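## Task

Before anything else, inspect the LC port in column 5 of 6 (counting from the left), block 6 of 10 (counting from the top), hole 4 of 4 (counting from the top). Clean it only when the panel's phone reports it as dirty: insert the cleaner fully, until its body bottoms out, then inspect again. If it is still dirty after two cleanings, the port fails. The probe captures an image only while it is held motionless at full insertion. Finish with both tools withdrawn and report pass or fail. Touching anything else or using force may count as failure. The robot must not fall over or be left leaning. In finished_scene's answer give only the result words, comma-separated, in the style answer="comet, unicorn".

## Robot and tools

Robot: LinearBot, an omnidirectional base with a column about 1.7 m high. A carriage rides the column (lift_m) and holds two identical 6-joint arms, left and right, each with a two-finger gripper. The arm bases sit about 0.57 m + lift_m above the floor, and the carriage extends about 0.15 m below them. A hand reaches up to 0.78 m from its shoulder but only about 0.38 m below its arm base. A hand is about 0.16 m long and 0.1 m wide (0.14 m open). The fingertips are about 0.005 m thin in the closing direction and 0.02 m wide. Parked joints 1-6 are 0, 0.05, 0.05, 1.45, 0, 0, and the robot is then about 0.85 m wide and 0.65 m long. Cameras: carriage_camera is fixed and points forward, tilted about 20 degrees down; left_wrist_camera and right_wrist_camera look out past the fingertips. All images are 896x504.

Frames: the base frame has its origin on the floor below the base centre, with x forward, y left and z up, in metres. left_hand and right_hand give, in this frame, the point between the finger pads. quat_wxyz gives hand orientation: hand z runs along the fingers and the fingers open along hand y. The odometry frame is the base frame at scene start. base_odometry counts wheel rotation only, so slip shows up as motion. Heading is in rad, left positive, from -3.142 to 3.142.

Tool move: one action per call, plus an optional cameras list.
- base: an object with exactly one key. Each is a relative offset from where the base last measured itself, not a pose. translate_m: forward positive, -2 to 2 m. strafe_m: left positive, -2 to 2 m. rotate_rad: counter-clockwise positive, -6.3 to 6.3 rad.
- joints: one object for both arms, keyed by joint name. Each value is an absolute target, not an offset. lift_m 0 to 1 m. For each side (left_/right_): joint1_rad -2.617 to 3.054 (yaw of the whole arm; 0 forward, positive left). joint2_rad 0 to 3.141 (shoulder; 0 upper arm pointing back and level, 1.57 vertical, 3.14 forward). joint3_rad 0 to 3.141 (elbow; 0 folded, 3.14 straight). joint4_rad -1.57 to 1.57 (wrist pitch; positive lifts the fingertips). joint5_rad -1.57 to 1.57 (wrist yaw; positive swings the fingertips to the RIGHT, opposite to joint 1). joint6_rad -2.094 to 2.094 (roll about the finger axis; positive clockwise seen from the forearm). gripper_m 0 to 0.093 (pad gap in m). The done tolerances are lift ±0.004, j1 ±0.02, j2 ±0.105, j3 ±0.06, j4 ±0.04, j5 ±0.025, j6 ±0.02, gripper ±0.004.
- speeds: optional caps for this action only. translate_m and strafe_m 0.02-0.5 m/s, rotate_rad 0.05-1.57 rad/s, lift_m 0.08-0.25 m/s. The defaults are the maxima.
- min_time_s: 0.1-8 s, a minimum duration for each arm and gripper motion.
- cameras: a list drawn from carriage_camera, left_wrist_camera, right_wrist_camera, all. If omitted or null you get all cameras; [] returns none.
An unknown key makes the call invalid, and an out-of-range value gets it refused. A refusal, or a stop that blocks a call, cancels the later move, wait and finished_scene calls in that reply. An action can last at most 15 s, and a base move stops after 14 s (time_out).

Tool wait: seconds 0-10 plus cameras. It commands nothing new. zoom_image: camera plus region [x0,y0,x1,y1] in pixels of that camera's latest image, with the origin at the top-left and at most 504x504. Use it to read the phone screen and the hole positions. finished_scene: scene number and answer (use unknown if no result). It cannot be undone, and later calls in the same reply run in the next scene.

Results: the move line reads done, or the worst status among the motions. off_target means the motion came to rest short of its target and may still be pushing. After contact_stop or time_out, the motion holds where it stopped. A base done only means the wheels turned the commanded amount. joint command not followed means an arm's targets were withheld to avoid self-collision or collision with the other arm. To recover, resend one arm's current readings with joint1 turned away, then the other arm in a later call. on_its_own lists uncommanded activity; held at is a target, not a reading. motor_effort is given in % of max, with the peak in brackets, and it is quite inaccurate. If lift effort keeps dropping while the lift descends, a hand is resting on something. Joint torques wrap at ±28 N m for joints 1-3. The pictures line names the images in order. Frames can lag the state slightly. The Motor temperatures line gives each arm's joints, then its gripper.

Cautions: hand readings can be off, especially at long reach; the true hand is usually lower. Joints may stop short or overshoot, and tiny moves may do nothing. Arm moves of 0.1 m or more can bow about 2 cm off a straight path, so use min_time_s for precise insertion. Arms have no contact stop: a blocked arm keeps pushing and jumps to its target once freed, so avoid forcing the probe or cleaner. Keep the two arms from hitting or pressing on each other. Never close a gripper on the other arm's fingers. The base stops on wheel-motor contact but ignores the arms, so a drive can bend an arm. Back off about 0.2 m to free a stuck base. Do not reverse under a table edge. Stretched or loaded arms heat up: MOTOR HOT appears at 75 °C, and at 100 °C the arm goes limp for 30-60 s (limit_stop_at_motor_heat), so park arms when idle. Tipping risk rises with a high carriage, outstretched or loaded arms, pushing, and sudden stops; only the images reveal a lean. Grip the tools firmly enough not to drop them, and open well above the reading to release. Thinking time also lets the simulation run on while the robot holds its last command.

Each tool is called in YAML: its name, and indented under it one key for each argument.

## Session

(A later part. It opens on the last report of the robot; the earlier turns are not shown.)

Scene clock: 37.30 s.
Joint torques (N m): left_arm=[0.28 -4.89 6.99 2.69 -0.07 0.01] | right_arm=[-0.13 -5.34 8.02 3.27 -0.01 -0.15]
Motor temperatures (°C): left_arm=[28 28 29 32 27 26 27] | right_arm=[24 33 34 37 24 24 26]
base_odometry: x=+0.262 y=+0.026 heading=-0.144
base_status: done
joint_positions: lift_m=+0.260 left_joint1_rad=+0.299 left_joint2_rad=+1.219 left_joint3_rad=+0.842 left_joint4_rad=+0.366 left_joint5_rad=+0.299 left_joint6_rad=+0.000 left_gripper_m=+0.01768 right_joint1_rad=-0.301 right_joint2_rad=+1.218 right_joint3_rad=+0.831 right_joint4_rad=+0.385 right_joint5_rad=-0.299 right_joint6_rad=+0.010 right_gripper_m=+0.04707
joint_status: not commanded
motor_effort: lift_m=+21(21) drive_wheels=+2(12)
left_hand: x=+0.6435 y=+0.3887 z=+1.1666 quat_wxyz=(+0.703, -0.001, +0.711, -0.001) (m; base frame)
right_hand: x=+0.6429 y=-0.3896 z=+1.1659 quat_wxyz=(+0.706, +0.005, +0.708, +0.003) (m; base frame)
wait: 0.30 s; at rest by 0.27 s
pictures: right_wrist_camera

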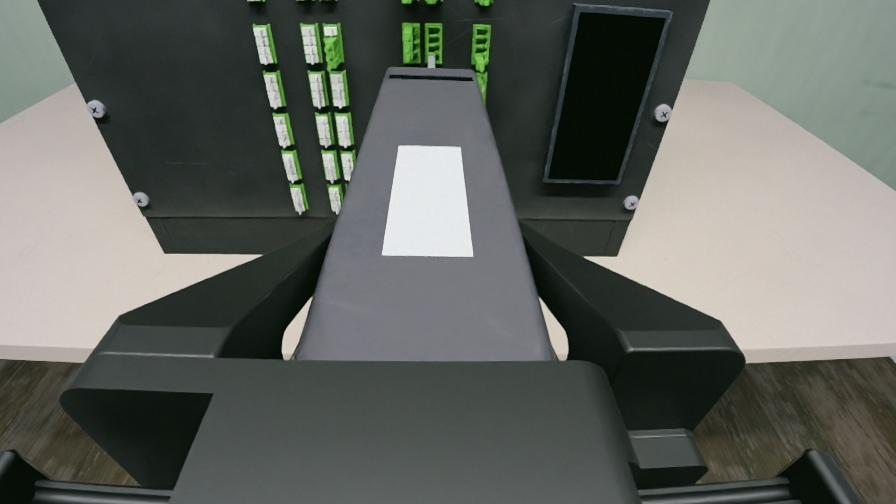

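move:
  base: {"translate_m": 0.003}
  speeds: {"translate_m": 0.02}
  cameras: []

wait:
  seconds: 0.3
  cameras: ["right_wrist_camera"]

zoom_image:
  camera: "right_wrist_camera"
  region: [420, 10, 456, 74]

Scene clock: 38.03 s.
Joint torques (N m): left_arm=[0.17 -5.08 6.93 2.73 -0.05 0.06] | right_arm=[0.01 -4.75 8.13 3.36 0.03 -0.12]
Motor temperatures (°C): left_arm=[28 28 29 32 27 26 27] | right_arm=[24 33 34 37 24 24 26]
move: done
base_odometry: x=+0.265 y=+0.025 heading=-0.144
base_status: done
joint_positions: lift_m=+0.260 left_joint1_rad=+0.299 left_joint2_rad=+1.219 left_joint3_rad=+0.842 left_joint4_rad=+0.366 left_joint5_rad=+0.299 left_joint6_rad=+0.000 left_gripper_m=+0.01768 right_joint1_rad=-0.304 right_joint2_rad=+1.212 right_joint3_rad=+0.831 right_joint4_rad=+0.378 right_joint5_rad=-0.303 right_joint6_rad=+0.007 right_gripper_m=+0.04707
joint_status: not commanded
motor_effort: lift_m=+21(21) drive_wheels=+2(10)
left_hand: x=+0.6435 y=+0.3887 z=+1.1666 quat_wxyz=(+0.703, -0.001, +0.711, -0.001) (m; base frame)
right_hand: x=+0.6416 y=-0.3895 z=+1.1665 quat_wxyz=(+0.706, +0.003, +0.708, +0.002) (m; base frame)
pictures: none
No camera images: "cameras" was empty.

Scene clock: 38.33 s.
Joint torques (N m): left_arm=[0.29 -4.83 7.02 2.76 -0.09 0.03] | right_arm=[0.1 -4.74 8.06 3.36 0.01 -0.11]
Motor temperatures (°C): left_arm=[28 28 29 32 27 26 27] | right_arm=[24 33 34 37 24 24 26]
base_odometry: x=+0.265 y=+0.025 heading=-0.144
base_status: done
joint_positions: lift_m=+0.260 left_joint1_rad=+0.299 left_joint2_rad=+1.219 left_joint3_rad=+0.842 left_joint4_rad=+0.366 left_joint5_rad=+0.299 left_joint6_rad=+0.000 left_gripper_m=+0.01768 right_joint1_rad=-0.304 right_joint2_rad=+1.212 right_joint3_rad=+0.831 right_joint4_rad=+0.378 right_joint5_rad=-0.303 right_joint6_rad=+0.007 right_gripper_m=+0.04707
joint_status: not commanded
motor_effort: lift_m=+21(21) drive_wheels=+2(10)
left_hand: x=+0.6435 y=+0.3887 z=+1.1666 quat_wxyz=(+0.703, -0.001, +0.711, -0.001) (m; base frame)
right_hand: x=+0.6416 y=-0.3895 z=+1.1665 quat_wxyz=(+0.706, +0.003, +0.708, +0.002) (m; base frame)
wait: 0.30 s; at rest by 0.27 s
pictures: right_wrist_camera

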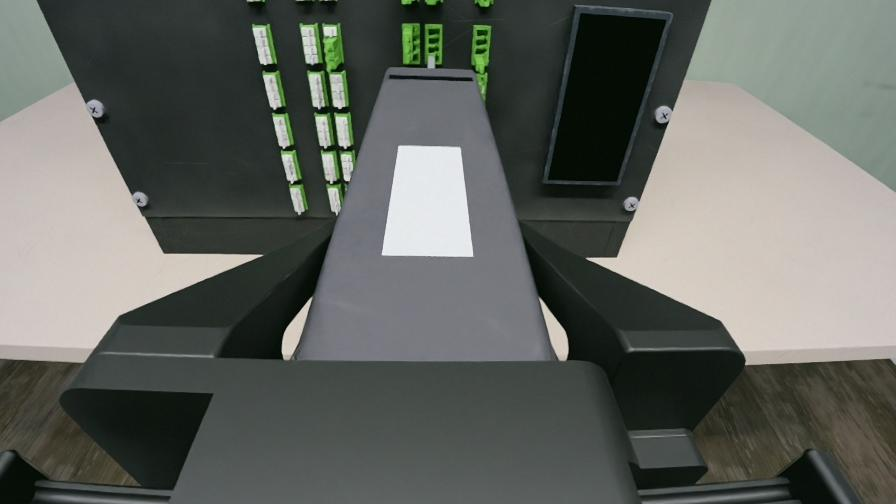

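Scaled by 7.875.

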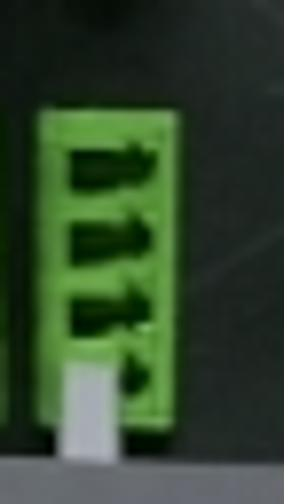

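move:
  base: {"translate_m": -0.003}
  speeds: {"translate_m": 0.02}
  cameras: []

move:
  base: {"strafe_m": -0.0008}
  cameras: []

wait:
  seconds: 0.4
  cameras: ["right_wrist_camera"]

zoom_image:
  camera: "right_wrist_camera"
  region: [420, 10, 456, 74]

Scene clock: 39.03 s.
Joint torques (N m): left_arm=[0.54 -4.96 6.97 2.72 -0.11 0.01] | right_arm=[-0.1 -5.78 8.03 3.26 -0.03 -0.12]
Motor temperatures (°C): left_arm=[28 28 29 32 27 26 27] | right_arm=[24 33 34 37 24 24 26]
move: done
base_odometry: x=+0.262 y=+0.026 heading=-0.144
base_status: done
joint_positions: lift_m=+0.260 left_joint1_rad=+0.299 left_joint2_rad=+1.219 left_joint3_rad=+0.842 left_joint4_rad=+0.366 left_joint5_rad=+0.299 left_joint6_rad=+0.000 left_gripper_m=+0.01768 right_joint1_rad=-0.302 right_joint2_rad=+1.222 right_joint3_rad=+0.831 right_joint4_rad=+0.389 right_joint5_rad=-0.297 right_joint6_rad=+0.007 right_gripper_m=+0.04707
joint_status: not commanded
motor_effort: lift_m=+20(21) drive_wheels=+1(7)
left_hand: x=+0.6435 y=+0.3887 z=+1.1666 quat_wxyz=(+0.703, -0.001, +0.711, -0.001) (m; base frame)
right_hand: x=+0.6437 y=-0.3903 z=+1.1653 quat_wxyz=(+0.706, +0.004, +0.708, +0.001) (m; base frame)
pictures: none
No camera images: "cameras" was empty.

Scene clock: 39.47 s.
Joint torques (N m): left_arm=[0.29 -4.82 6.83 2.73 -0.06 0.02] | right_arm=[-0.16 -5.75 8.05 3.24 -0.04 -0.12]
Motor temperatures (°C): left_arm=[28 28 29 32 27 26 27] | right_arm=[24 33 34 37 24 24 26]
move: done
base_odometry: x=+0.262 y=+0.025 heading=-0.144
base_status: done
joint_positions: lift_m=+0.260 left_joint1_rad=+0.299 left_joint2_rad=+1.219 left_joint3_rad=+0.842 left_joint4_rad=+0.366 left_joint5_rad=+0.299 left_joint6_rad=+0.000 left_gripper_m=+0.01768 right_joint1_rad=-0.302 right_joint2_rad=+1.222 right_joint3_rad=+0.831 right_joint4_rad=+0.389 right_joint5_rad=-0.298 right_joint6_rad=+0.007 right_gripper_m=+0.04707
joint_status: not commanded
motor_effort: lift_m=+21(21) drive_wheels=+4(4)
left_hand: x=+0.6435 y=+0.3887 z=+1.1666 quat_wxyz=(+0.703, -0.001, +0.711, -0.001) (m; base frame)
right_hand: x=+0.6437 y=-0.3902 z=+1.1653 quat_wxyz=(+0.706, +0.004, +0.708, +0.001) (m; base frame)
pictures: none
No camera images: "cameras" was empty.

Scene clock: 39.87 s.
Joint torques (N m): left_arm=[0.32 -4.94 7.13 2.73 -0.09 0.05] | right_arm=[-0.12 -5.72 8.01 3.24 -0.03 -0.11]
Motor temperatures (°C): left_arm=[28 28 29 32 27 26 27] | right_arm=[24 33 35 37 24 24 26]
base_odometry: x=+0.262 y=+0.025 heading=-0.144
base_status: done
joint_positions: lift_m=+0.260 left_joint1_rad=+0.299 left_joint2_rad=+1.219 left_joint3_rad=+0.842 left_joint4_rad=+0.366 left_joint5_rad=+0.299 left_joint6_rad=+0.000 left_gripper_m=+0.01768 right_joint1_rad=-0.302 right_joint2_rad=+1.222 right_joint3_rad=+0.831 right_joint4_rad=+0.389 right_joint5_rad=-0.298 right_joint6_rad=+0.007 right_gripper_m=+0.04707
joint_status: not commanded
motor_effort: lift_m=+21(21) drive_wheels=+3(4)
left_hand: x=+0.6435 y=+0.3887 z=+1.1666 quat_wxyz=(+0.703, -0.001, +0.711, -0.001) (m; base frame)
right_hand: x=+0.6437 y=-0.3902 z=+1.1653 quat_wxyz=(+0.706, +0.004, +0.708, +0.001) (m; base frame)
wait: 0.40 s; at rest by 0.27 s
pictures: right_wrist_camera

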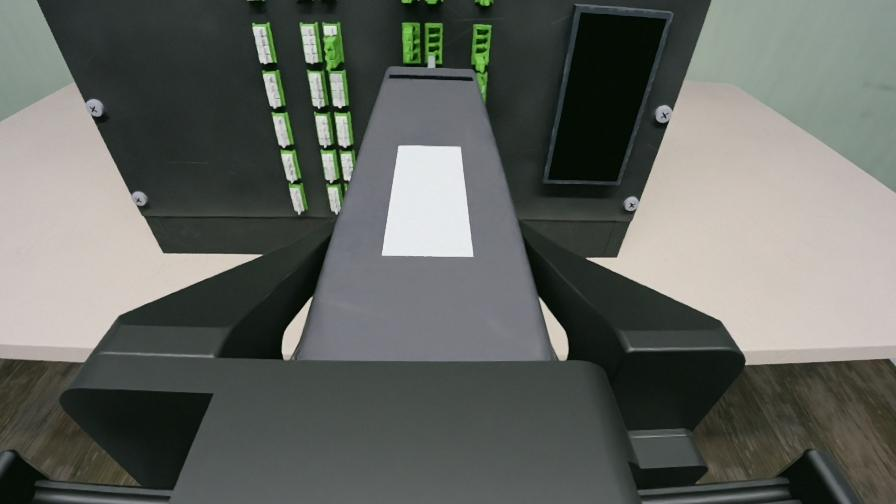

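Scaled by 7.875.

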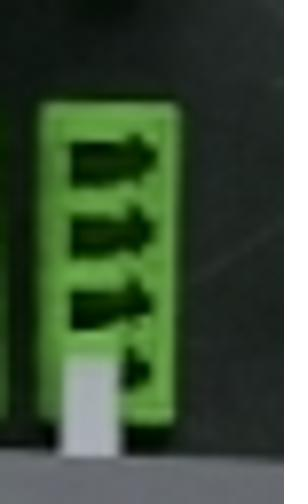

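move:
  base: {"translate_m": -0.004}
  speeds: {"translate_m": 0.02}
  cameras: []

wait:
  seconds: 0.4
  cameras: ["right_wrist_camera"]

zoom_image:
  camera: "right_wrist_camera"
  region: [420, 10, 456, 74]

Scene clock: 40.80 s.
Joint torques (N m): left_arm=[0.16 -5.03 7.04 2.71 -0.05 0] | right_arm=[-0.21 -5.97 7.98 3.2 -0.07 -0.11]
Motor temperatures (°C): left_arm=[28 28 29 32 27 26 27] | right_arm=[24 33 35 37 24 24 26]
move: done
base_odometry: x=+0.258 y=+0.026 heading=-0.143
base_status: done
joint_positions: lift_m=+0.260 left_joint1_rad=+0.299 left_joint2_rad=+1.219 left_joint3_rad=+0.842 left_joint4_rad=+0.366 left_joint5_rad=+0.299 left_joint6_rad=+0.000 left_gripper_m=+0.01768 right_joint1_rad=-0.301 right_joint2_rad=+1.225 right_joint3_rad=+0.831 right_joint4_rad=+0.392 right_joint5_rad=-0.294 right_joint6_rad=+0.007 right_gripper_m=+0.04707
joint_status: not commanded
motor_effort: lift_m=+21(21) drive_wheels=+5(10)
left_hand: x=+0.6435 y=+0.3887 z=+1.1666 quat_wxyz=(+0.703, -0.001, +0.711, -0.001) (m; base frame)
right_hand: x=+0.6443 y=-0.3904 z=+1.1651 quat_wxyz=(+0.707, +0.005, +0.708, +0.000) (m; base frame)
pictures: none
No camera images: "cameras" was empty.

Scene clock: 41.20 s.
Joint torques (N m): left_arm=[0.36 -4.94 7.21 2.78 -0.06 -0.01] | right_arm=[-0.23 -5.96 8.01 3.2 -0.08 -0.12]
Motor temperatures (°C): left_arm=[28 28 29 32 27 26 27] | right_arm=[24 33 35 37 24 24 26]
base_odometry: x=+0.258 y=+0.026 heading=-0.143
base_status: done
joint_positions: lift_m=+0.260 left_joint1_rad=+0.299 left_joint2_rad=+1.219 left_joint3_rad=+0.842 left_joint4_rad=+0.366 left_joint5_rad=+0.299 left_joint6_rad=+0.000 left_gripper_m=+0.01768 right_joint1_rad=-0.301 right_joint2_rad=+1.225 right_joint3_rad=+0.831 right_joint4_rad=+0.392 right_joint5_rad=-0.294 right_joint6_rad=+0.007 right_gripper_m=+0.04707
joint_status: not commanded
motor_effort: lift_m=+21(21) drive_wheels=+5(10)
left_hand: x=+0.6435 y=+0.3887 z=+1.1666 quat_wxyz=(+0.703, -0.001, +0.711, -0.001) (m; base frame)
right_hand: x=+0.6443 y=-0.3904 z=+1.1651 quat_wxyz=(+0.707, +0.005, +0.708, +0.000) (m; base frame)
wait: 0.40 s; at rest by 0.27 s
pictures: right_wrist_camera

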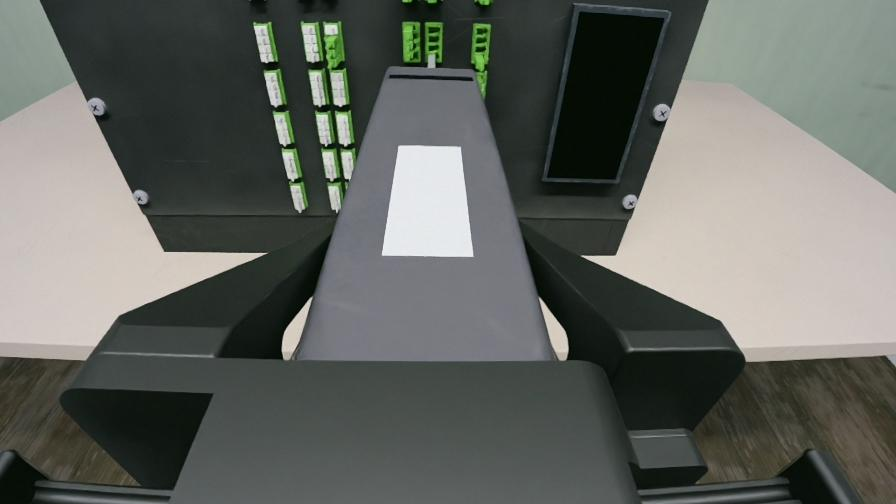

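Scaled by 7.875.

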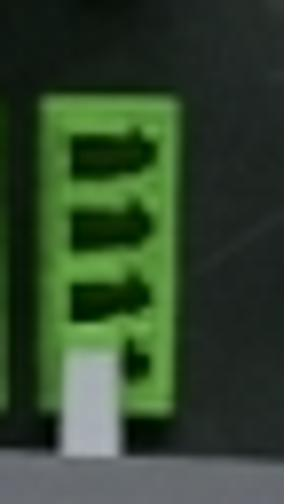

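move:
  base: {"translate_m": -0.004}
  speeds: {"translate_m": 0.02}
  cameras: []

wait:
  seconds: 0.4
  cameras: ["right_wrist_camera"]

zoom_image:
  camera: "right_wrist_camera"
  region: [420, 10, 456, 74]

Scene clock: 42.07 s.
Joint torques (N m): left_arm=[0.23 -4.81 6.87 2.75 -0.05 -0.01] | right_arm=[-0.23 -5.96 8.06 3.19 -0.08 -0.12]
Motor temperatures (°C): left_arm=[28 28 29 32 27 26 27] | right_arm=[24 33 35 37 24 24 26]
move: done
base_odometry: x=+0.255 y=+0.027 heading=-0.142
base_status: done
joint_positions: lift_m=+0.260 left_joint1_rad=+0.299 left_joint2_rad=+1.219 left_joint3_rad=+0.842 left_joint4_rad=+0.366 left_joint5_rad=+0.299 left_joint6_rad=+0.000 left_gripper_m=+0.01768 right_joint1_rad=-0.301 right_joint2_rad=+1.225 right_joint3_rad=+0.831 right_joint4_rad=+0.392 right_joint5_rad=-0.294 right_joint6_rad=+0.007 right_gripper_m=+0.04707
joint_status: not commanded
motor_effort: lift_m=+21(21) drive_wheels=+5(10)
left_hand: x=+0.6435 y=+0.3887 z=+1.1666 quat_wxyz=(+0.703, -0.001, +0.711, -0.001) (m; base frame)
right_hand: x=+0.6443 y=-0.3905 z=+1.1651 quat_wxyz=(+0.707, +0.005, +0.708, +0.000) (m; base frame)
pictures: none
No camera images: "cameras" was empty.

Scene clock: 42.47 s.
Joint torques (N m): left_arm=[0.36 -4.77 7.1 2.74 -0.05 0.01] | right_arm=[-0.21 -5.94 7.99 3.23 -0.08 -0.12]
Motor temperatures (°C): left_arm=[28 28 29 32 27 26 27] | right_arm=[24 33 35 37 24 24 26]
base_odometry: x=+0.255 y=+0.027 heading=-0.142
base_status: done
joint_positions: lift_m=+0.260 left_joint1_rad=+0.299 left_joint2_rad=+1.219 left_joint3_rad=+0.842 left_joint4_rad=+0.366 left_joint5_rad=+0.299 left_joint6_rad=+0.000 left_gripper_m=+0.01768 right_joint1_rad=-0.301 right_joint2_rad=+1.225 right_joint3_rad=+0.831 right_joint4_rad=+0.392 right_joint5_rad=-0.294 right_joint6_rad=+0.007 right_gripper_m=+0.04707
joint_status: not commanded
motor_effort: lift_m=+21(21) drive_wheels=+5(10)
left_hand: x=+0.6435 y=+0.3887 z=+1.1666 quat_wxyz=(+0.703, -0.001, +0.711, -0.001) (m; base frame)
right_hand: x=+0.6443 y=-0.3905 z=+1.1651 quat_wxyz=(+0.707, +0.005, +0.708, +0.000) (m; base frame)
wait: 0.40 s; at rest by 0.27 s
pictures: right_wrist_camera

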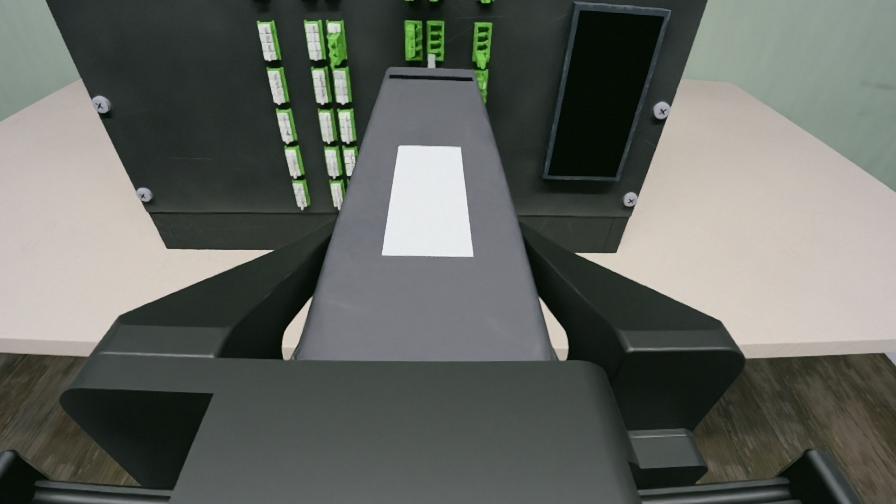

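Scaled by 7.875.

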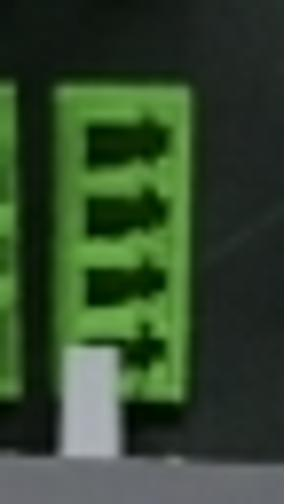

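move:
  base: {"strafe_m": -0.0022}
  cameras: []

wait:
  seconds: 0.4
  cameras: ["right_wrist_camera"]

zoom_image:
  camera: "right_wrist_camera"
  region: [420, 10, 456, 74]

Scene clock: 43.33 s.
Joint torques (N m): left_arm=[0.13 -5.05 7.08 2.73 -0.08 0.05] | right_arm=[-0.21 -5.89 8.02 3.22 -0.06 -0.11]
Motor temperatures (°C): left_arm=[28 28 29 32 27 26 27] | right_arm=[24 33 35 38 24 24 26]
move: done
base_odometry: x=+0.254 y=+0.025 heading=-0.142
base_status: done
joint_positions: lift_m=+0.260 left_joint1_rad=+0.299 left_joint2_rad=+1.219 left_joint3_rad=+0.842 left_joint4_rad=+0.366 left_joint5_rad=+0.299 left_joint6_rad=+0.000 left_gripper_m=+0.01768 right_joint1_rad=-0.300 right_joint2_rad=+1.225 right_joint3_rad=+0.831 right_joint4_rad=+0.391 right_joint5_rad=-0.296 right_joint6_rad=+0.007 right_gripper_m=+0.04707
joint_status: not commanded
motor_effort: lift_m=+21(21) drive_wheels=+6(9)
left_hand: x=+0.6435 y=+0.3887 z=+1.1665 quat_wxyz=(+0.703, -0.001, +0.711, -0.001) (m; base frame)
right_hand: x=+0.6443 y=-0.3900 z=+1.1648 quat_wxyz=(+0.706, +0.004, +0.708, +0.001) (m; base frame)
pictures: none
No camera images: "cameras" was empty.

Scene clock: 43.73 s.
Joint torques (N m): left_arm=[0.24 -4.86 6.99 2.75 -0.06 -0.02] | right_arm=[-0.23 -5.98 8.02 3.21 -0.06 -0.11]
Motor temperatures (°C): left_arm=[28 28 30 32 27 26 27] | right_arm=[24 33 35 38 24 24 26]
base_odometry: x=+0.254 y=+0.025 heading=-0.142
base_status: done
joint_positions: lift_m=+0.260 left_joint1_rad=+0.299 left_joint2_rad=+1.219 left_joint3_rad=+0.842 left_joint4_rad=+0.366 left_joint5_rad=+0.299 left_joint6_rad=+0.000 left_gripper_m=+0.01768 right_joint1_rad=-0.300 right_joint2_rad=+1.225 right_joint3_rad=+0.831 right_joint4_rad=+0.391 right_joint5_rad=-0.296 right_joint6_rad=+0.007 right_gripper_m=+0.04707
joint_status: not commanded
motor_effort: lift_m=+21(21) drive_wheels=+6(9)
left_hand: x=+0.6435 y=+0.3887 z=+1.1665 quat_wxyz=(+0.703, -0.001, +0.711, -0.001) (m; base frame)
right_hand: x=+0.6443 y=-0.3900 z=+1.1648 quat_wxyz=(+0.706, +0.004, +0.708, +0.001) (m; base frame)
wait: 0.40 s; at rest by 0.27 s
pictures: right_wrist_camera

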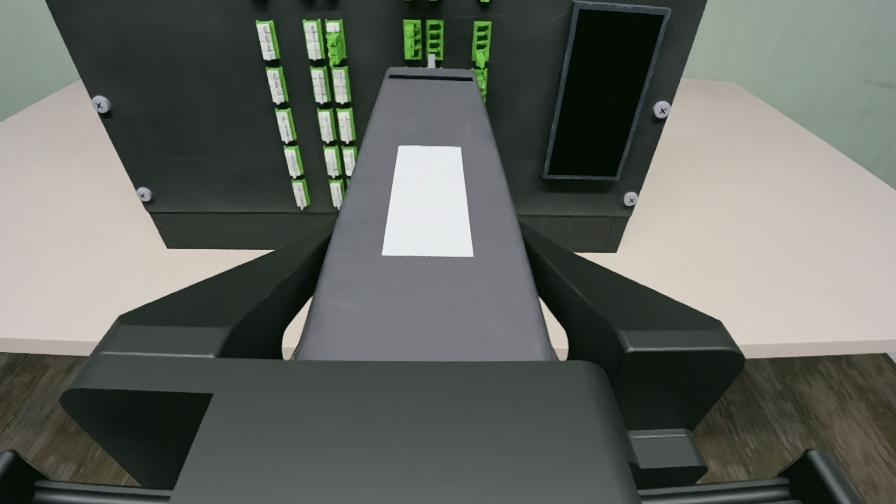

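Scaled by 7.875.

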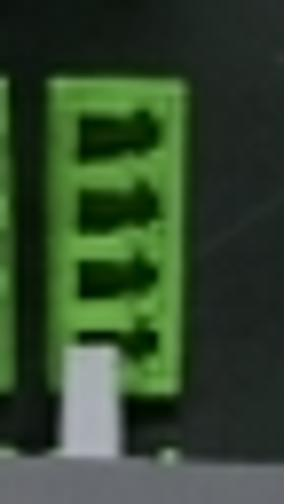

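move:
  base: {"strafe_m": -0.0014}
  cameras: []

wait:
  seconds: 0.4
  cameras: ["right_wrist_camera"]

zoom_image:
  camera: "right_wrist_camera"
  region: [420, 10, 456, 74]

Scene clock: 44.33 s.
Joint torques (N m): left_arm=[0.24 -5.12 7.23 2.72 -0.05 0.03] | right_arm=[-0.17 -5.94 7.95 3.2 -0.08 -0.12]
Motor temperatures (°C): left_arm=[28 28 30 33 27 26 27] | right_arm=[24 33 35 38 24 24 26]
move: done
base_odometry: x=+0.254 y=+0.024 heading=-0.141
base_status: done
joint_positions: lift_m=+0.260 left_joint1_rad=+0.299 left_joint2_rad=+1.219 left_joint3_rad=+0.842 left_joint4_rad=+0.366 left_joint5_rad=+0.300 left_joint6_rad=+0.000 left_gripper_m=+0.01768 right_joint1_rad=-0.301 right_joint2_rad=+1.225 right_joint3_rad=+0.831 right_joint4_rad=+0.391 right_joint5_rad=-0.293 right_joint6_rad=+0.007 right_gripper_m=+0.04707
joint_status: not commanded
motor_effort: lift_m=+21(21) drive_wheels=+6(10)
left_hand: x=+0.6435 y=+0.3885 z=+1.1665 quat_wxyz=(+0.703, -0.001, +0.711, -0.001) (m; base frame)
right_hand: x=+0.6442 y=-0.3909 z=+1.1648 quat_wxyz=(+0.706, +0.006, +0.708, +0.000) (m; base frame)
pictures: none
No camera images: "cameras" was empty.

Scene clock: 44.73 s.
Joint torques (N m): left_arm=[0.38 -4.98 7.12 2.73 -0.09 -0.01] | right_arm=[-0.12 -5.97 7.99 3.24 -0.09 -0.12]
Motor temperatures (°C): left_arm=[28 28 30 33 27 26 27] | right_arm=[24 33 35 38 24 24 26]
base_odometry: x=+0.254 y=+0.024 heading=-0.141
base_status: done
joint_positions: lift_m=+0.260 left_joint1_rad=+0.299 left_joint2_rad=+1.219 left_joint3_rad=+0.842 left_joint4_rad=+0.366 left_joint5_rad=+0.300 left_joint6_rad=+0.000 left_gripper_m=+0.01768 right_joint1_rad=-0.301 right_joint2_rad=+1.225 right_joint3_rad=+0.831 right_joint4_rad=+0.391 right_joint5_rad=-0.293 right_joint6_rad=+0.007 right_gripper_m=+0.04707
joint_status: not commanded
motor_effort: lift_m=+21(21) drive_wheels=+6(10)
left_hand: x=+0.6435 y=+0.3885 z=+1.1665 quat_wxyz=(+0.703, -0.001, +0.711, -0.001) (m; base frame)
right_hand: x=+0.6442 y=-0.3909 z=+1.1648 quat_wxyz=(+0.706, +0.006, +0.708, +0.000) (m; base frame)
wait: 0.40 s; at rest by 0.27 s
pictures: right_wrist_camera

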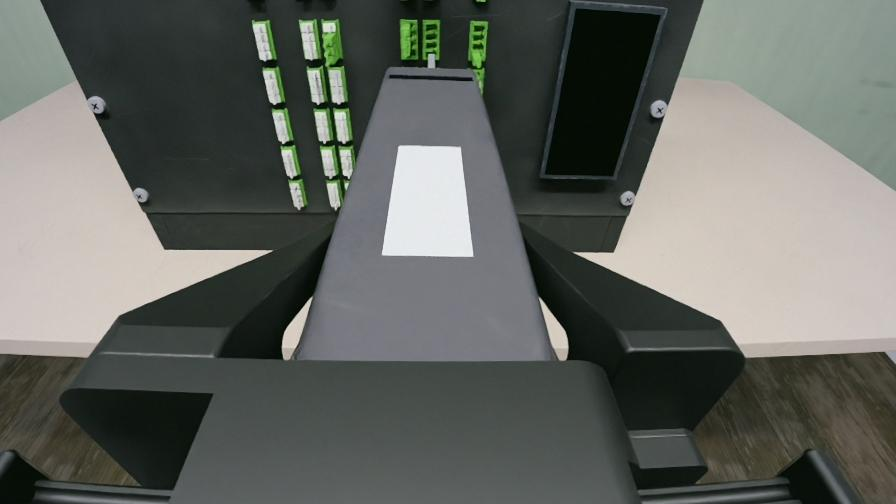

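Scaled by 7.875.

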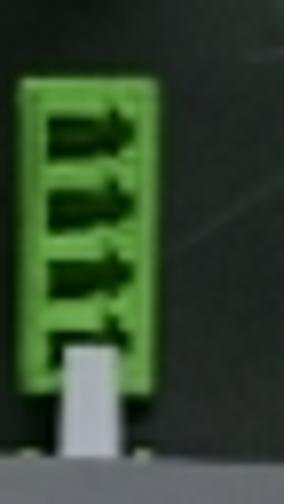

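move:
  base: {"strafe_m": 0.0015}
  speeds: {"strafe_m": 0.02}
  cameras: []

wait:
  seconds: 0.4
  cameras: ["right_wrist_camera"]

zoom_image:
  camera: "right_wrist_camera"
  region: [420, 10, 456, 74]

Scene clock: 45.37 s.
Joint torques (N m): left_arm=[0.12 -5.04 7.08 2.76 -0.08 0.01] | right_arm=[-0.23 -5.98 7.99 3.22 -0.1 -0.11]
Motor temperatures (°C): left_arm=[28 28 30 33 27 26 27] | right_arm=[24 33 35 38 24 24 26]
move: done
base_odometry: x=+0.255 y=+0.025 heading=-0.141
base_status: done
joint_positions: lift_m=+0.260 left_joint1_rad=+0.300 left_joint2_rad=+1.219 left_joint3_rad=+0.842 left_joint4_rad=+0.366 left_joint5_rad=+0.299 left_joint6_rad=+0.000 left_gripper_m=+0.01768 right_joint1_rad=-0.301 right_joint2_rad=+1.225 right_joint3_rad=+0.831 right_joint4_rad=+0.391 right_joint5_rad=-0.293 right_joint6_rad=+0.007 right_gripper_m=+0.04707
joint_status: not commanded
motor_effort: lift_m=+21(21) drive_wheels=+0(8)
left_hand: x=+0.6435 y=+0.3889 z=+1.1665 quat_wxyz=(+0.703, -0.001, +0.711, -0.001) (m; base frame)
right_hand: x=+0.6443 y=-0.3906 z=+1.1648 quat_wxyz=(+0.706, +0.005, +0.708, +0.000) (m; base frame)
pictures: none
No camera images: "cameras" was empty.

Scene clock: 45.77 s.
Joint torques (N m): left_arm=[0.25 -4.94 7.19 2.73 -0.04 0.02] | right_arm=[-0.29 -5.96 8.02 3.23 -0.08 -0.11]
Motor temperatures (°C): left_arm=[28 28 30 33 27 26 27] | right_arm=[24 33 35 38 24 24 26]
base_odometry: x=+0.255 y=+0.025 heading=-0.141
base_status: done
joint_positions: lift_m=+0.260 left_joint1_rad=+0.300 left_joint2_rad=+1.219 left_joint3_rad=+0.842 left_joint4_rad=+0.366 left_joint5_rad=+0.299 left_joint6_rad=+0.000 left_gripper_m=+0.01768 right_joint1_rad=-0.301 right_joint2_rad=+1.225 right_joint3_rad=+0.831 right_joint4_rad=+0.391 right_joint5_rad=-0.293 right_joint6_rad=+0.007 right_gripper_m=+0.04707
joint_status: not commanded
motor_effort: lift_m=+21(21) drive_wheels=+0(8)
left_hand: x=+0.6435 y=+0.3889 z=+1.1665 quat_wxyz=(+0.703, -0.001, +0.711, -0.001) (m; base frame)
right_hand: x=+0.6443 y=-0.3906 z=+1.1648 quat_wxyz=(+0.706, +0.005, +0.708, +0.000) (m; base frame)
wait: 0.40 s; at rest by 0.27 s
pictures: right_wrist_camera

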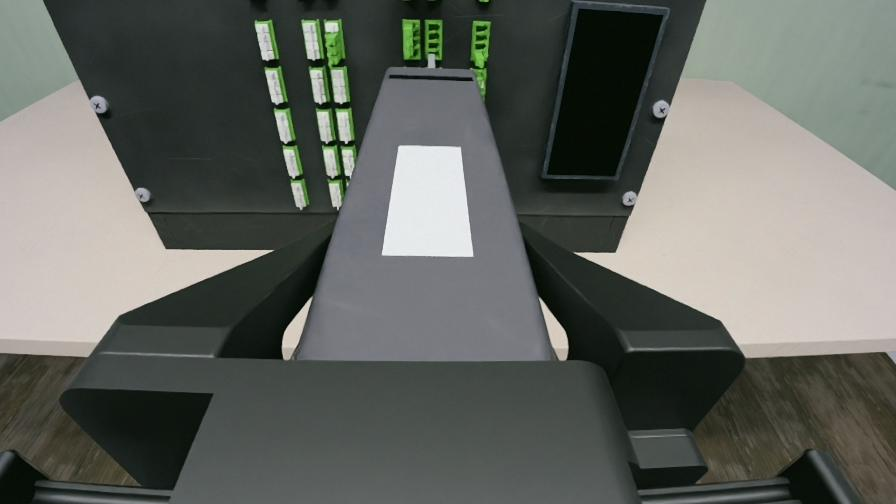

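Scaled by 7.875.

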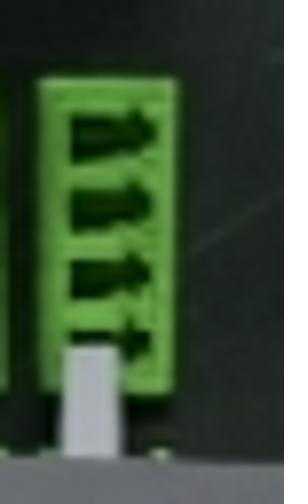

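move:
  base: {"strafe_m": -0.0004}
  speeds: {"strafe_m": 0.02}
  cameras: []

move:
  base: {"translate_m": 0.004}
  speeds: {"translate_m": 0.02}
  cameras: []

wait:
  seconds: 0.4
  cameras: ["right_wrist_camera"]

zoom_image:
  camera: "right_wrist_camera"
  region: [420, 10, 456, 74]

Scene clock: 46.30 s.
Joint torques (N m): left_arm=[0.32 -4.85 6.97 2.72 -0.09 0.01] | right_arm=[-0.13 -5.94 8.02 3.24 -0.06 -0.12]
Motor temperatures (°C): left_arm=[28 28 30 33 27 26 27] | right_arm=[24 33 35 38 24 24 26]
move: done
base_odometry: x=+0.254 y=+0.025 heading=-0.141
base_status: done
joint_positions: lift_m=+0.260 left_joint1_rad=+0.300 left_joint2_rad=+1.219 left_joint3_rad=+0.842 left_joint4_rad=+0.366 left_joint5_rad=+0.300 left_joint6_rad=+0.000 left_gripper_m=+0.01768 right_joint1_rad=-0.301 right_joint2_rad=+1.225 right_joint3_rad=+0.831 right_joint4_rad=+0.391 right_joint5_rad=-0.294 right_joint6_rad=+0.007 right_gripper_m=+0.04707
joint_status: not commanded
motor_effort: lift_m=+21(21) drive_wheels=+1(3)
left_hand: x=+0.6435 y=+0.3888 z=+1.1665 quat_wxyz=(+0.703, -0.001, +0.711, -0.001) (m; base frame)
right_hand: x=+0.6443 y=-0.3905 z=+1.1648 quat_wxyz=(+0.706, +0.005, +0.708, +0.000) (m; base frame)
pictures: none
No camera images: "cameras" was empty.

Scene clock: 46.90 s.
Joint torques (N m): left_arm=[0.29 -5.04 7.04 2.73 -0.03 0.03] | right_arm=[0.03 -4.78 7.87 3.38 -0.01 -0.12]
Motor temperatures (°C): left_arm=[28 28 30 33 27 26 27] | right_arm=[24 33 35 38 24 24 26]
move: done
base_odometry: x=+0.258 y=+0.024 heading=-0.142
base_status: done
joint_positions: lift_m=+0.260 left_joint1_rad=+0.300 left_joint2_rad=+1.219 left_joint3_rad=+0.842 left_joint4_rad=+0.366 left_joint5_rad=+0.300 left_joint6_rad=+0.000 left_gripper_m=+0.01768 right_joint1_rad=-0.304 right_joint2_rad=+1.213 right_joint3_rad=+0.831 right_joint4_rad=+0.376 right_joint5_rad=-0.300 right_joint6_rad=+0.007 right_gripper_m=+0.04707
joint_status: not commanded
motor_effort: lift_m=+21(21) drive_wheels=+6(8)
left_hand: x=+0.6435 y=+0.3888 z=+1.1665 quat_wxyz=(+0.703, -0.001, +0.711, -0.001) (m; base frame)
right_hand: x=+0.6417 y=-0.3900 z=+1.1659 quat_wxyz=(+0.705, +0.004, +0.709, +0.002) (m; base frame)
pictures: none
No camera images: "cameras" was empty.

Scene clock: 47.30 s.
Joint torques (N m): left_arm=[0.12 -5.01 7.04 2.7 -0.06 0] | right_arm=[0.06 -4.82 8.03 3.37 0 -0.11]
Motor temperatures (°C): left_arm=[28 28 30 33 27 26 27] | right_arm=[24 33 35 38 24 24 26]
base_odometry: x=+0.258 y=+0.024 heading=-0.142
base_status: done
joint_positions: lift_m=+0.260 left_joint1_rad=+0.300 left_joint2_rad=+1.219 left_joint3_rad=+0.842 left_joint4_rad=+0.366 left_joint5_rad=+0.300 left_joint6_rad=+0.000 left_gripper_m=+0.01768 right_joint1_rad=-0.304 right_joint2_rad=+1.213 right_joint3_rad=+0.831 right_joint4_rad=+0.376 right_joint5_rad=-0.300 right_joint6_rad=+0.007 right_gripper_m=+0.04707
joint_status: not commanded
motor_effort: lift_m=+21(21) drive_wheels=+6(8)
left_hand: x=+0.6435 y=+0.3888 z=+1.1665 quat_wxyz=(+0.703, -0.001, +0.711, -0.001) (m; base frame)
right_hand: x=+0.6417 y=-0.3900 z=+1.1659 quat_wxyz=(+0.705, +0.004, +0.709, +0.002) (m; base frame)
wait: 0.40 s; at rest by 0.27 s
pictures: right_wrist_camera

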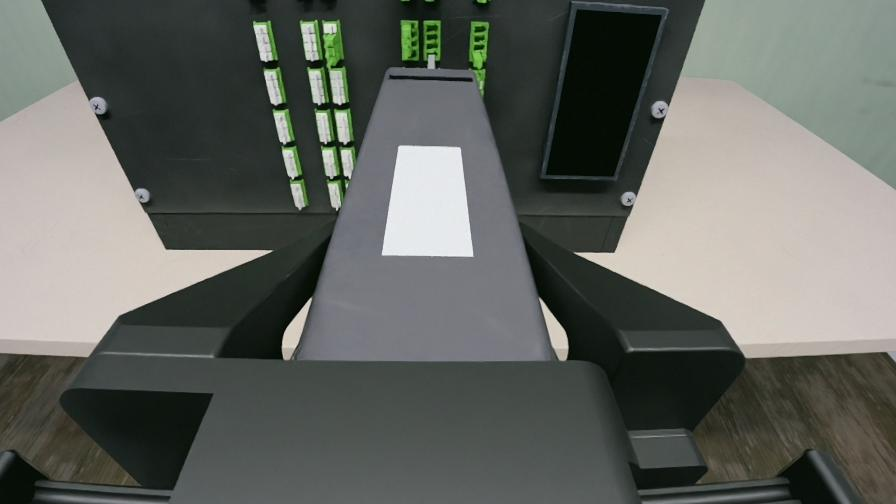

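Scaled by 7.875.

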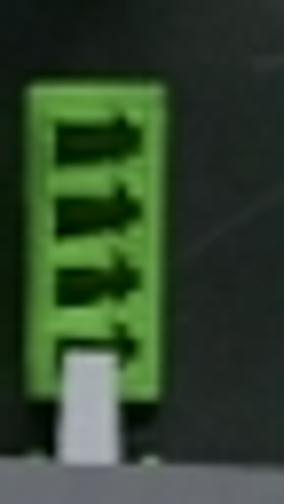

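move:
  base: {"translate_m": -0.005}
  speeds: {"translate_m": 0.02}
  joints: {"lift_m": 0.2614}
  cameras: []

wait:
  seconds: 0.4
  cameras: ["right_wrist_camera"]

zoom_image:
  camera: "right_wrist_camera"
  region: [420, 10, 456, 74]

Scene clock: 50.33 s.
Joint torques (N m): left_arm=[0.12 -4.97 6.99 2.72 -0.02 0.02] | right_arm=[0.05 -4.92 7.92 3.32 0.01 -0.11]
Motor temperatures (°C): left_arm=[28 28 30 33 27 26 27] | right_arm=[24 33 35 38 24 24 26]
move: done
base_odometry: x=+0.253 y=+0.025 heading=-0.141
base_status: done
joint_positions: lift_m=+0.261 left_joint1_rad=+0.300 left_joint2_rad=+1.219 left_joint3_rad=+0.842 left_joint4_rad=+0.366 left_joint5_rad=+0.300 left_joint6_rad=+0.000 left_gripper_m=+0.01768 right_joint1_rad=-0.304 right_joint2_rad=+1.215 right_joint3_rad=+0.831 right_joint4_rad=+0.381 right_joint5_rad=-0.300 right_joint6_rad=+0.007 right_gripper_m=+0.04707
joint_status: all done
motor_effort: lift_m=+25(27) drive_wheels=+3(8)
left_hand: x=+0.6435 y=+0.3887 z=+1.1676 quat_wxyz=(+0.704, -0.001, +0.711, -0.001) (m; base frame)
right_hand: x=+0.6421 y=-0.3900 z=+1.1674 quat_wxyz=(+0.706, +0.004, +0.708, +0.002) (m; base frame)
pictures: none
No camera images: "cameras" was empty.

Scene clock: 50.73 s.
Joint torques (N m): left_arm=[0.39 -4.82 7.08 2.69 -0.08 0.02] | right_arm=[0.08 -4.96 8.05 3.32 0 -0.11]
Motor temperatures (°C): left_arm=[28 28 30 33 27 26 27] | right_arm=[24 33 35 38 24 24 26]
base_odometry: x=+0.253 y=+0.025 heading=-0.141
base_status: done
joint_positions: lift_m=+0.261 left_joint1_rad=+0.300 left_joint2_rad=+1.219 left_joint3_rad=+0.842 left_joint4_rad=+0.366 left_joint5_rad=+0.300 left_joint6_rad=+0.000 left_gripper_m=+0.01768 right_joint1_rad=-0.304 right_joint2_rad=+1.215 right_joint3_rad=+0.831 right_joint4_rad=+0.382 right_joint5_rad=-0.300 right_joint6_rad=+0.007 right_gripper_m=+0.04707
joint_status: all done
motor_effort: lift_m=+26(27) drive_wheels=+3(8)
left_hand: x=+0.6435 y=+0.3887 z=+1.1676 quat_wxyz=(+0.704, -0.001, +0.711, -0.001) (m; base frame)
right_hand: x=+0.6421 y=-0.3900 z=+1.1676 quat_wxyz=(+0.707, +0.004, +0.708, +0.001) (m; base frame)
wait: 0.40 s; at rest by 0.27 s
pictures: right_wrist_camera

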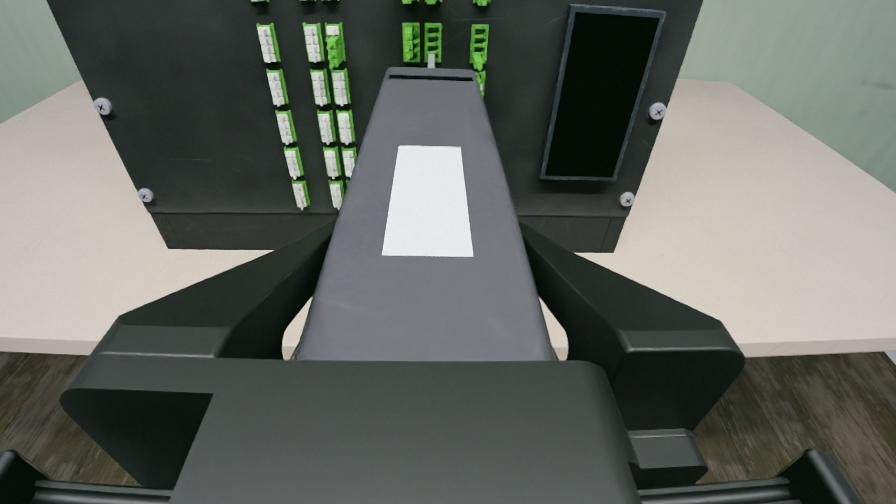

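Scaled by 7.875.

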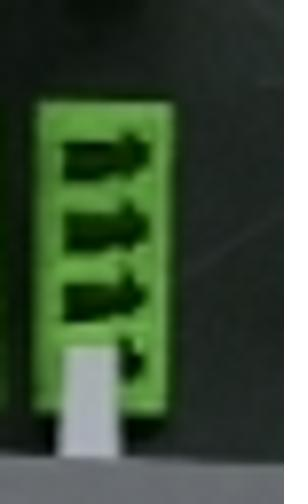

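move:
  base: {"strafe_m": 0.0006}
  joints: {"lift_m": 0.2605}
  speeds: {"strafe_m": 0.02}
  cameras: []

wait:
  seconds: 0.4
  cameras: ["right_wrist_camera"]

zoom_image:
  camera: "right_wrist_camera"
  region: [420, 10, 456, 74]

Scene clock: 51.27 s.
Joint torques (N m): left_arm=[0.27 -5.08 7.06 2.74 -0.05 0.02] | right_arm=[-0.09 -4.93 8.06 3.32 0.01 -0.12]
Motor temperatures (°C): left_arm=[28 28 30 33 27 26 27] | right_arm=[24 33 35 38 24 24 26]
move: done
base_odometry: x=+0.253 y=+0.025 heading=-0.141
base_status: done
joint_positions: lift_m=+0.261 left_joint1_rad=+0.300 left_joint2_rad=+1.219 left_joint3_rad=+0.842 left_joint4_rad=+0.366 left_joint5_rad=+0.299 left_joint6_rad=+0.000 left_gripper_m=+0.01768 right_joint1_rad=-0.302 right_joint2_rad=+1.215 right_joint3_rad=+0.831 right_joint4_rad=+0.383 right_joint5_rad=-0.301 right_joint6_rad=+0.007 right_gripper_m=+0.04707
joint_status: all done
motor_effort: lift_m=+22(22) drive_wheels=-2(4)
left_hand: x=+0.6435 y=+0.3889 z=+1.1671 quat_wxyz=(+0.703, -0.001, +0.711, -0.001) (m; base frame)
right_hand: x=+0.6422 y=-0.3893 z=+1.1674 quat_wxyz=(+0.707, +0.003, +0.707, +0.002) (m; base frame)
pictures: none
No camera images: "cameras" was empty.

Scene clock: 51.67 s.
Joint torques (N m): left_arm=[0.27 -4.96 7.19 2.75 -0.01 0.04] | right_arm=[0.05 -4.92 8.1 3.3 0.01 -0.11]
Motor temperatures (°C): left_arm=[28 28 30 33 27 26 27] | right_arm=[24 33 35 38 24 24 26]
base_odometry: x=+0.253 y=+0.025 heading=-0.141
base_status: done
joint_positions: lift_m=+0.261 left_joint1_rad=+0.300 left_joint2_rad=+1.219 left_joint3_rad=+0.842 left_joint4_rad=+0.366 left_joint5_rad=+0.299 left_joint6_rad=+0.000 left_gripper_m=+0.01768 right_joint1_rad=-0.302 right_joint2_rad=+1.215 right_joint3_rad=+0.831 right_joint4_rad=+0.383 right_joint5_rad=-0.301 right_joint6_rad=+0.007 right_gripper_m=+0.04707
joint_status: all done
motor_effort: lift_m=+22(22) drive_wheels=-2(4)
left_hand: x=+0.6435 y=+0.3889 z=+1.1671 quat_wxyz=(+0.703, -0.001, +0.711, -0.001) (m; base frame)
right_hand: x=+0.6422 y=-0.3893 z=+1.1674 quat_wxyz=(+0.707, +0.003, +0.707, +0.002) (m; base frame)
wait: 0.40 s; at rest by 0.27 s
pictures: right_wrist_camera

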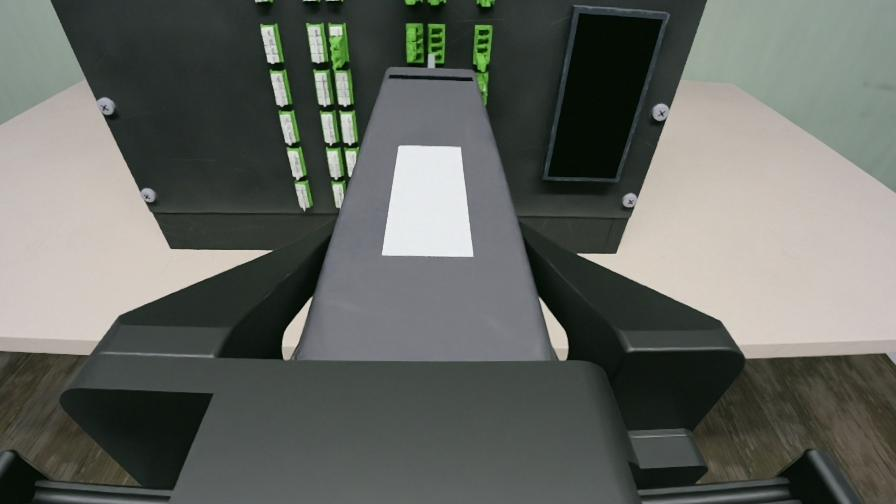

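Scaled by 7.875.

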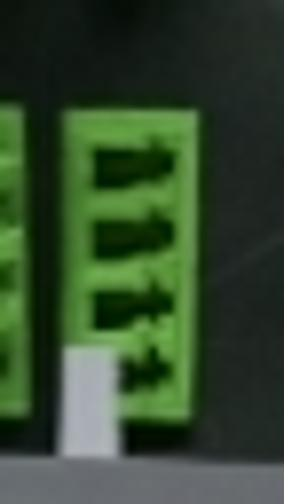

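move:
  base: {"strafe_m": -0.002}
  joints: {"lift_m": 0.2596}
  speeds: {"strafe_m": 0.02}
  cameras: []

wait:
  seconds: 0.4
  cameras: ["right_wrist_camera"]

zoom_image:
  camera: "right_wrist_camera"
  region: [420, 10, 456, 74]

Scene clock: 52.37 s.
Joint torques (N m): left_arm=[0.39 -5.03 7.04 2.75 -0.09 0.01] | right_arm=[-0.09 -5.01 7.98 3.26 -0.01 -0.12]
Motor temperatures (°C): left_arm=[28 28 30 33 27 26 27] | right_arm=[24 33 35 38 24 24 26]
move: done
base_odometry: x=+0.253 y=+0.024 heading=-0.141
base_status: done
joint_positions: lift_m=+0.260 left_joint1_rad=+0.300 left_joint2_rad=+1.219 left_joint3_rad=+0.842 left_joint4_rad=+0.366 left_joint5_rad=+0.300 left_joint6_rad=+0.000 left_gripper_m=+0.01768 right_joint1_rad=-0.301 right_joint2_rad=+1.215 right_joint3_rad=+0.831 right_joint4_rad=+0.384 right_joint5_rad=-0.299 right_joint6_rad=+0.007 right_gripper_m=+0.04707
joint_status: all done
motor_effort: lift_m=+21(22) drive_wheels=+5(9)
left_hand: x=+0.6435 y=+0.3888 z=+1.1663 quat_wxyz=(+0.703, -0.001, +0.711, -0.001) (m; base frame)
right_hand: x=+0.6422 y=-0.3893 z=+1.1669 quat_wxyz=(+0.707, +0.003, +0.707, +0.002) (m; base frame)
pictures: none
No camera images: "cameras" was empty.

Scene clock: 52.77 s.
Joint torques (N m): left_arm=[0.36 -5.14 7.16 2.72 -0.06 -0.02] | right_arm=[-0.12 -4.97 8.05 3.29 -0.01 -0.12]
Motor temperatures (°C): left_arm=[28 28 30 33 27 26 27] | right_arm=[24 33 35 38 24 24 26]
base_odometry: x=+0.253 y=+0.024 heading=-0.141
base_status: done
joint_positions: lift_m=+0.260 left_joint1_rad=+0.300 left_joint2_rad=+1.219 left_joint3_rad=+0.842 left_joint4_rad=+0.366 left_joint5_rad=+0.300 left_joint6_rad=+0.000 left_gripper_m=+0.01768 right_joint1_rad=-0.301 right_joint2_rad=+1.215 right_joint3_rad=+0.831 right_joint4_rad=+0.384 right_joint5_rad=-0.299 right_joint6_rad=+0.007 right_gripper_m=+0.04707
joint_status: all done
motor_effort: lift_m=+21(22) drive_wheels=+5(9)
left_hand: x=+0.6435 y=+0.3888 z=+1.1663 quat_wxyz=(+0.703, -0.001, +0.711, -0.001) (m; base frame)
right_hand: x=+0.6422 y=-0.3893 z=+1.1669 quat_wxyz=(+0.707, +0.003, +0.707, +0.002) (m; base frame)
wait: 0.40 s; at rest by 0.27 s
pictures: right_wrist_camera

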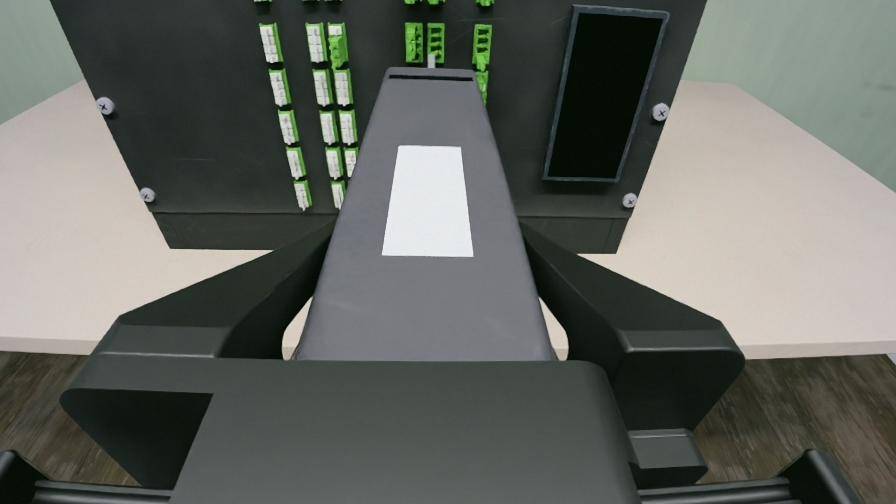

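Scaled by 7.875.

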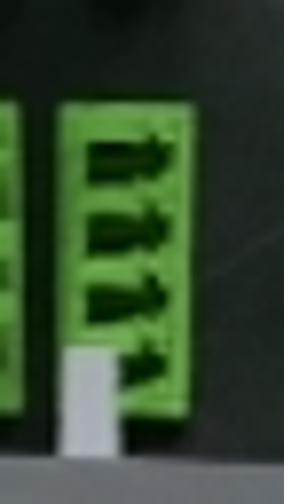

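move:
  base: {"strafe_m": -0.0012}
  speeds: {"strafe_m": 0.02}
  cameras: []

wait:
  seconds: 0.4
  cameras: ["right_wrist_camera"]

zoom_image:
  camera: "right_wrist_camera"
  region: [420, 10, 456, 74]

Scene clock: 53.47 s.
Joint torques (N m): left_arm=[0.36 -4.9 7.15 2.76 -0.02 -0.02] | right_arm=[-0.2 -5.04 8.12 3.31 -0.03 -0.12]
Motor temperatures (°C): left_arm=[28 29 30 33 27 26 27] | right_arm=[24 33 35 38 24 24 26]
move: done
base_odometry: x=+0.253 y=+0.023 heading=-0.140
base_status: done
joint_positions: lift_m=+0.260 left_joint1_rad=+0.300 left_joint2_rad=+1.219 left_joint3_rad=+0.842 left_joint4_rad=+0.366 left_joint5_rad=+0.300 left_joint6_rad=+0.000 left_gripper_m=+0.01768 right_joint1_rad=-0.301 right_joint2_rad=+1.215 right_joint3_rad=+0.831 right_joint4_rad=+0.385 right_joint5_rad=-0.298 right_joint6_rad=+0.007 right_gripper_m=+0.04707
joint_status: not commanded
motor_effort: lift_m=+21(21) drive_wheels=+5(9)
left_hand: x=+0.6435 y=+0.3888 z=+1.1663 quat_wxyz=(+0.703, -0.001, +0.711, -0.001) (m; base frame)
right_hand: x=+0.6423 y=-0.3891 z=+1.1672 quat_wxyz=(+0.708, +0.003, +0.707, +0.002) (m; base frame)
pictures: none
No camera images: "cameras" was empty.

Scene clock: 53.87 s.
Joint torques (N m): left_arm=[0.13 -4.88 6.97 2.75 -0.09 0] | right_arm=[-0.18 -4.97 8.01 3.26 -0.03 -0.12]
Motor temperatures (°C): left_arm=[28 29 30 33 27 26 27] | right_arm=[24 33 35 38 24 24 26]
base_odometry: x=+0.253 y=+0.023 heading=-0.140
base_status: done
joint_positions: lift_m=+0.260 left_joint1_rad=+0.300 left_joint2_rad=+1.219 left_joint3_rad=+0.842 left_joint4_rad=+0.366 left_joint5_rad=+0.300 left_joint6_rad=+0.000 left_gripper_m=+0.01768 right_joint1_rad=-0.301 right_joint2_rad=+1.215 right_joint3_rad=+0.831 right_joint4_rad=+0.385 right_joint5_rad=-0.298 right_joint6_rad=+0.007 right_gripper_m=+0.04707
joint_status: not commanded
motor_effort: lift_m=+21(21) drive_wheels=+5(9)
left_hand: x=+0.6435 y=+0.3888 z=+1.1663 quat_wxyz=(+0.703, -0.001, +0.711, -0.001) (m; base frame)
right_hand: x=+0.6423 y=-0.3891 z=+1.1672 quat_wxyz=(+0.708, +0.003, +0.707, +0.002) (m; base frame)
wait: 0.40 s; at rest by 0.27 s
pictures: right_wrist_camera

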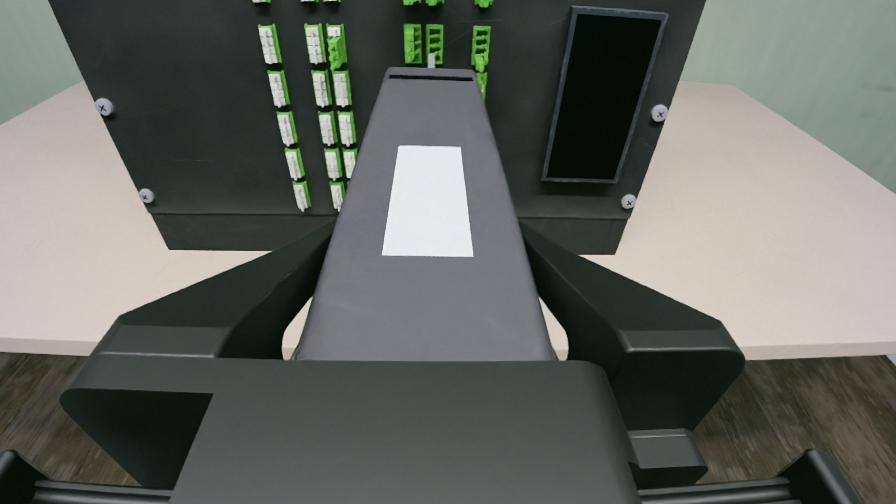

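Scaled by 7.875.

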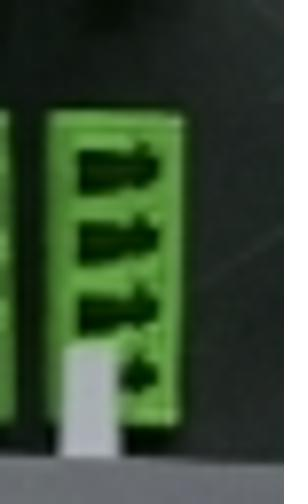

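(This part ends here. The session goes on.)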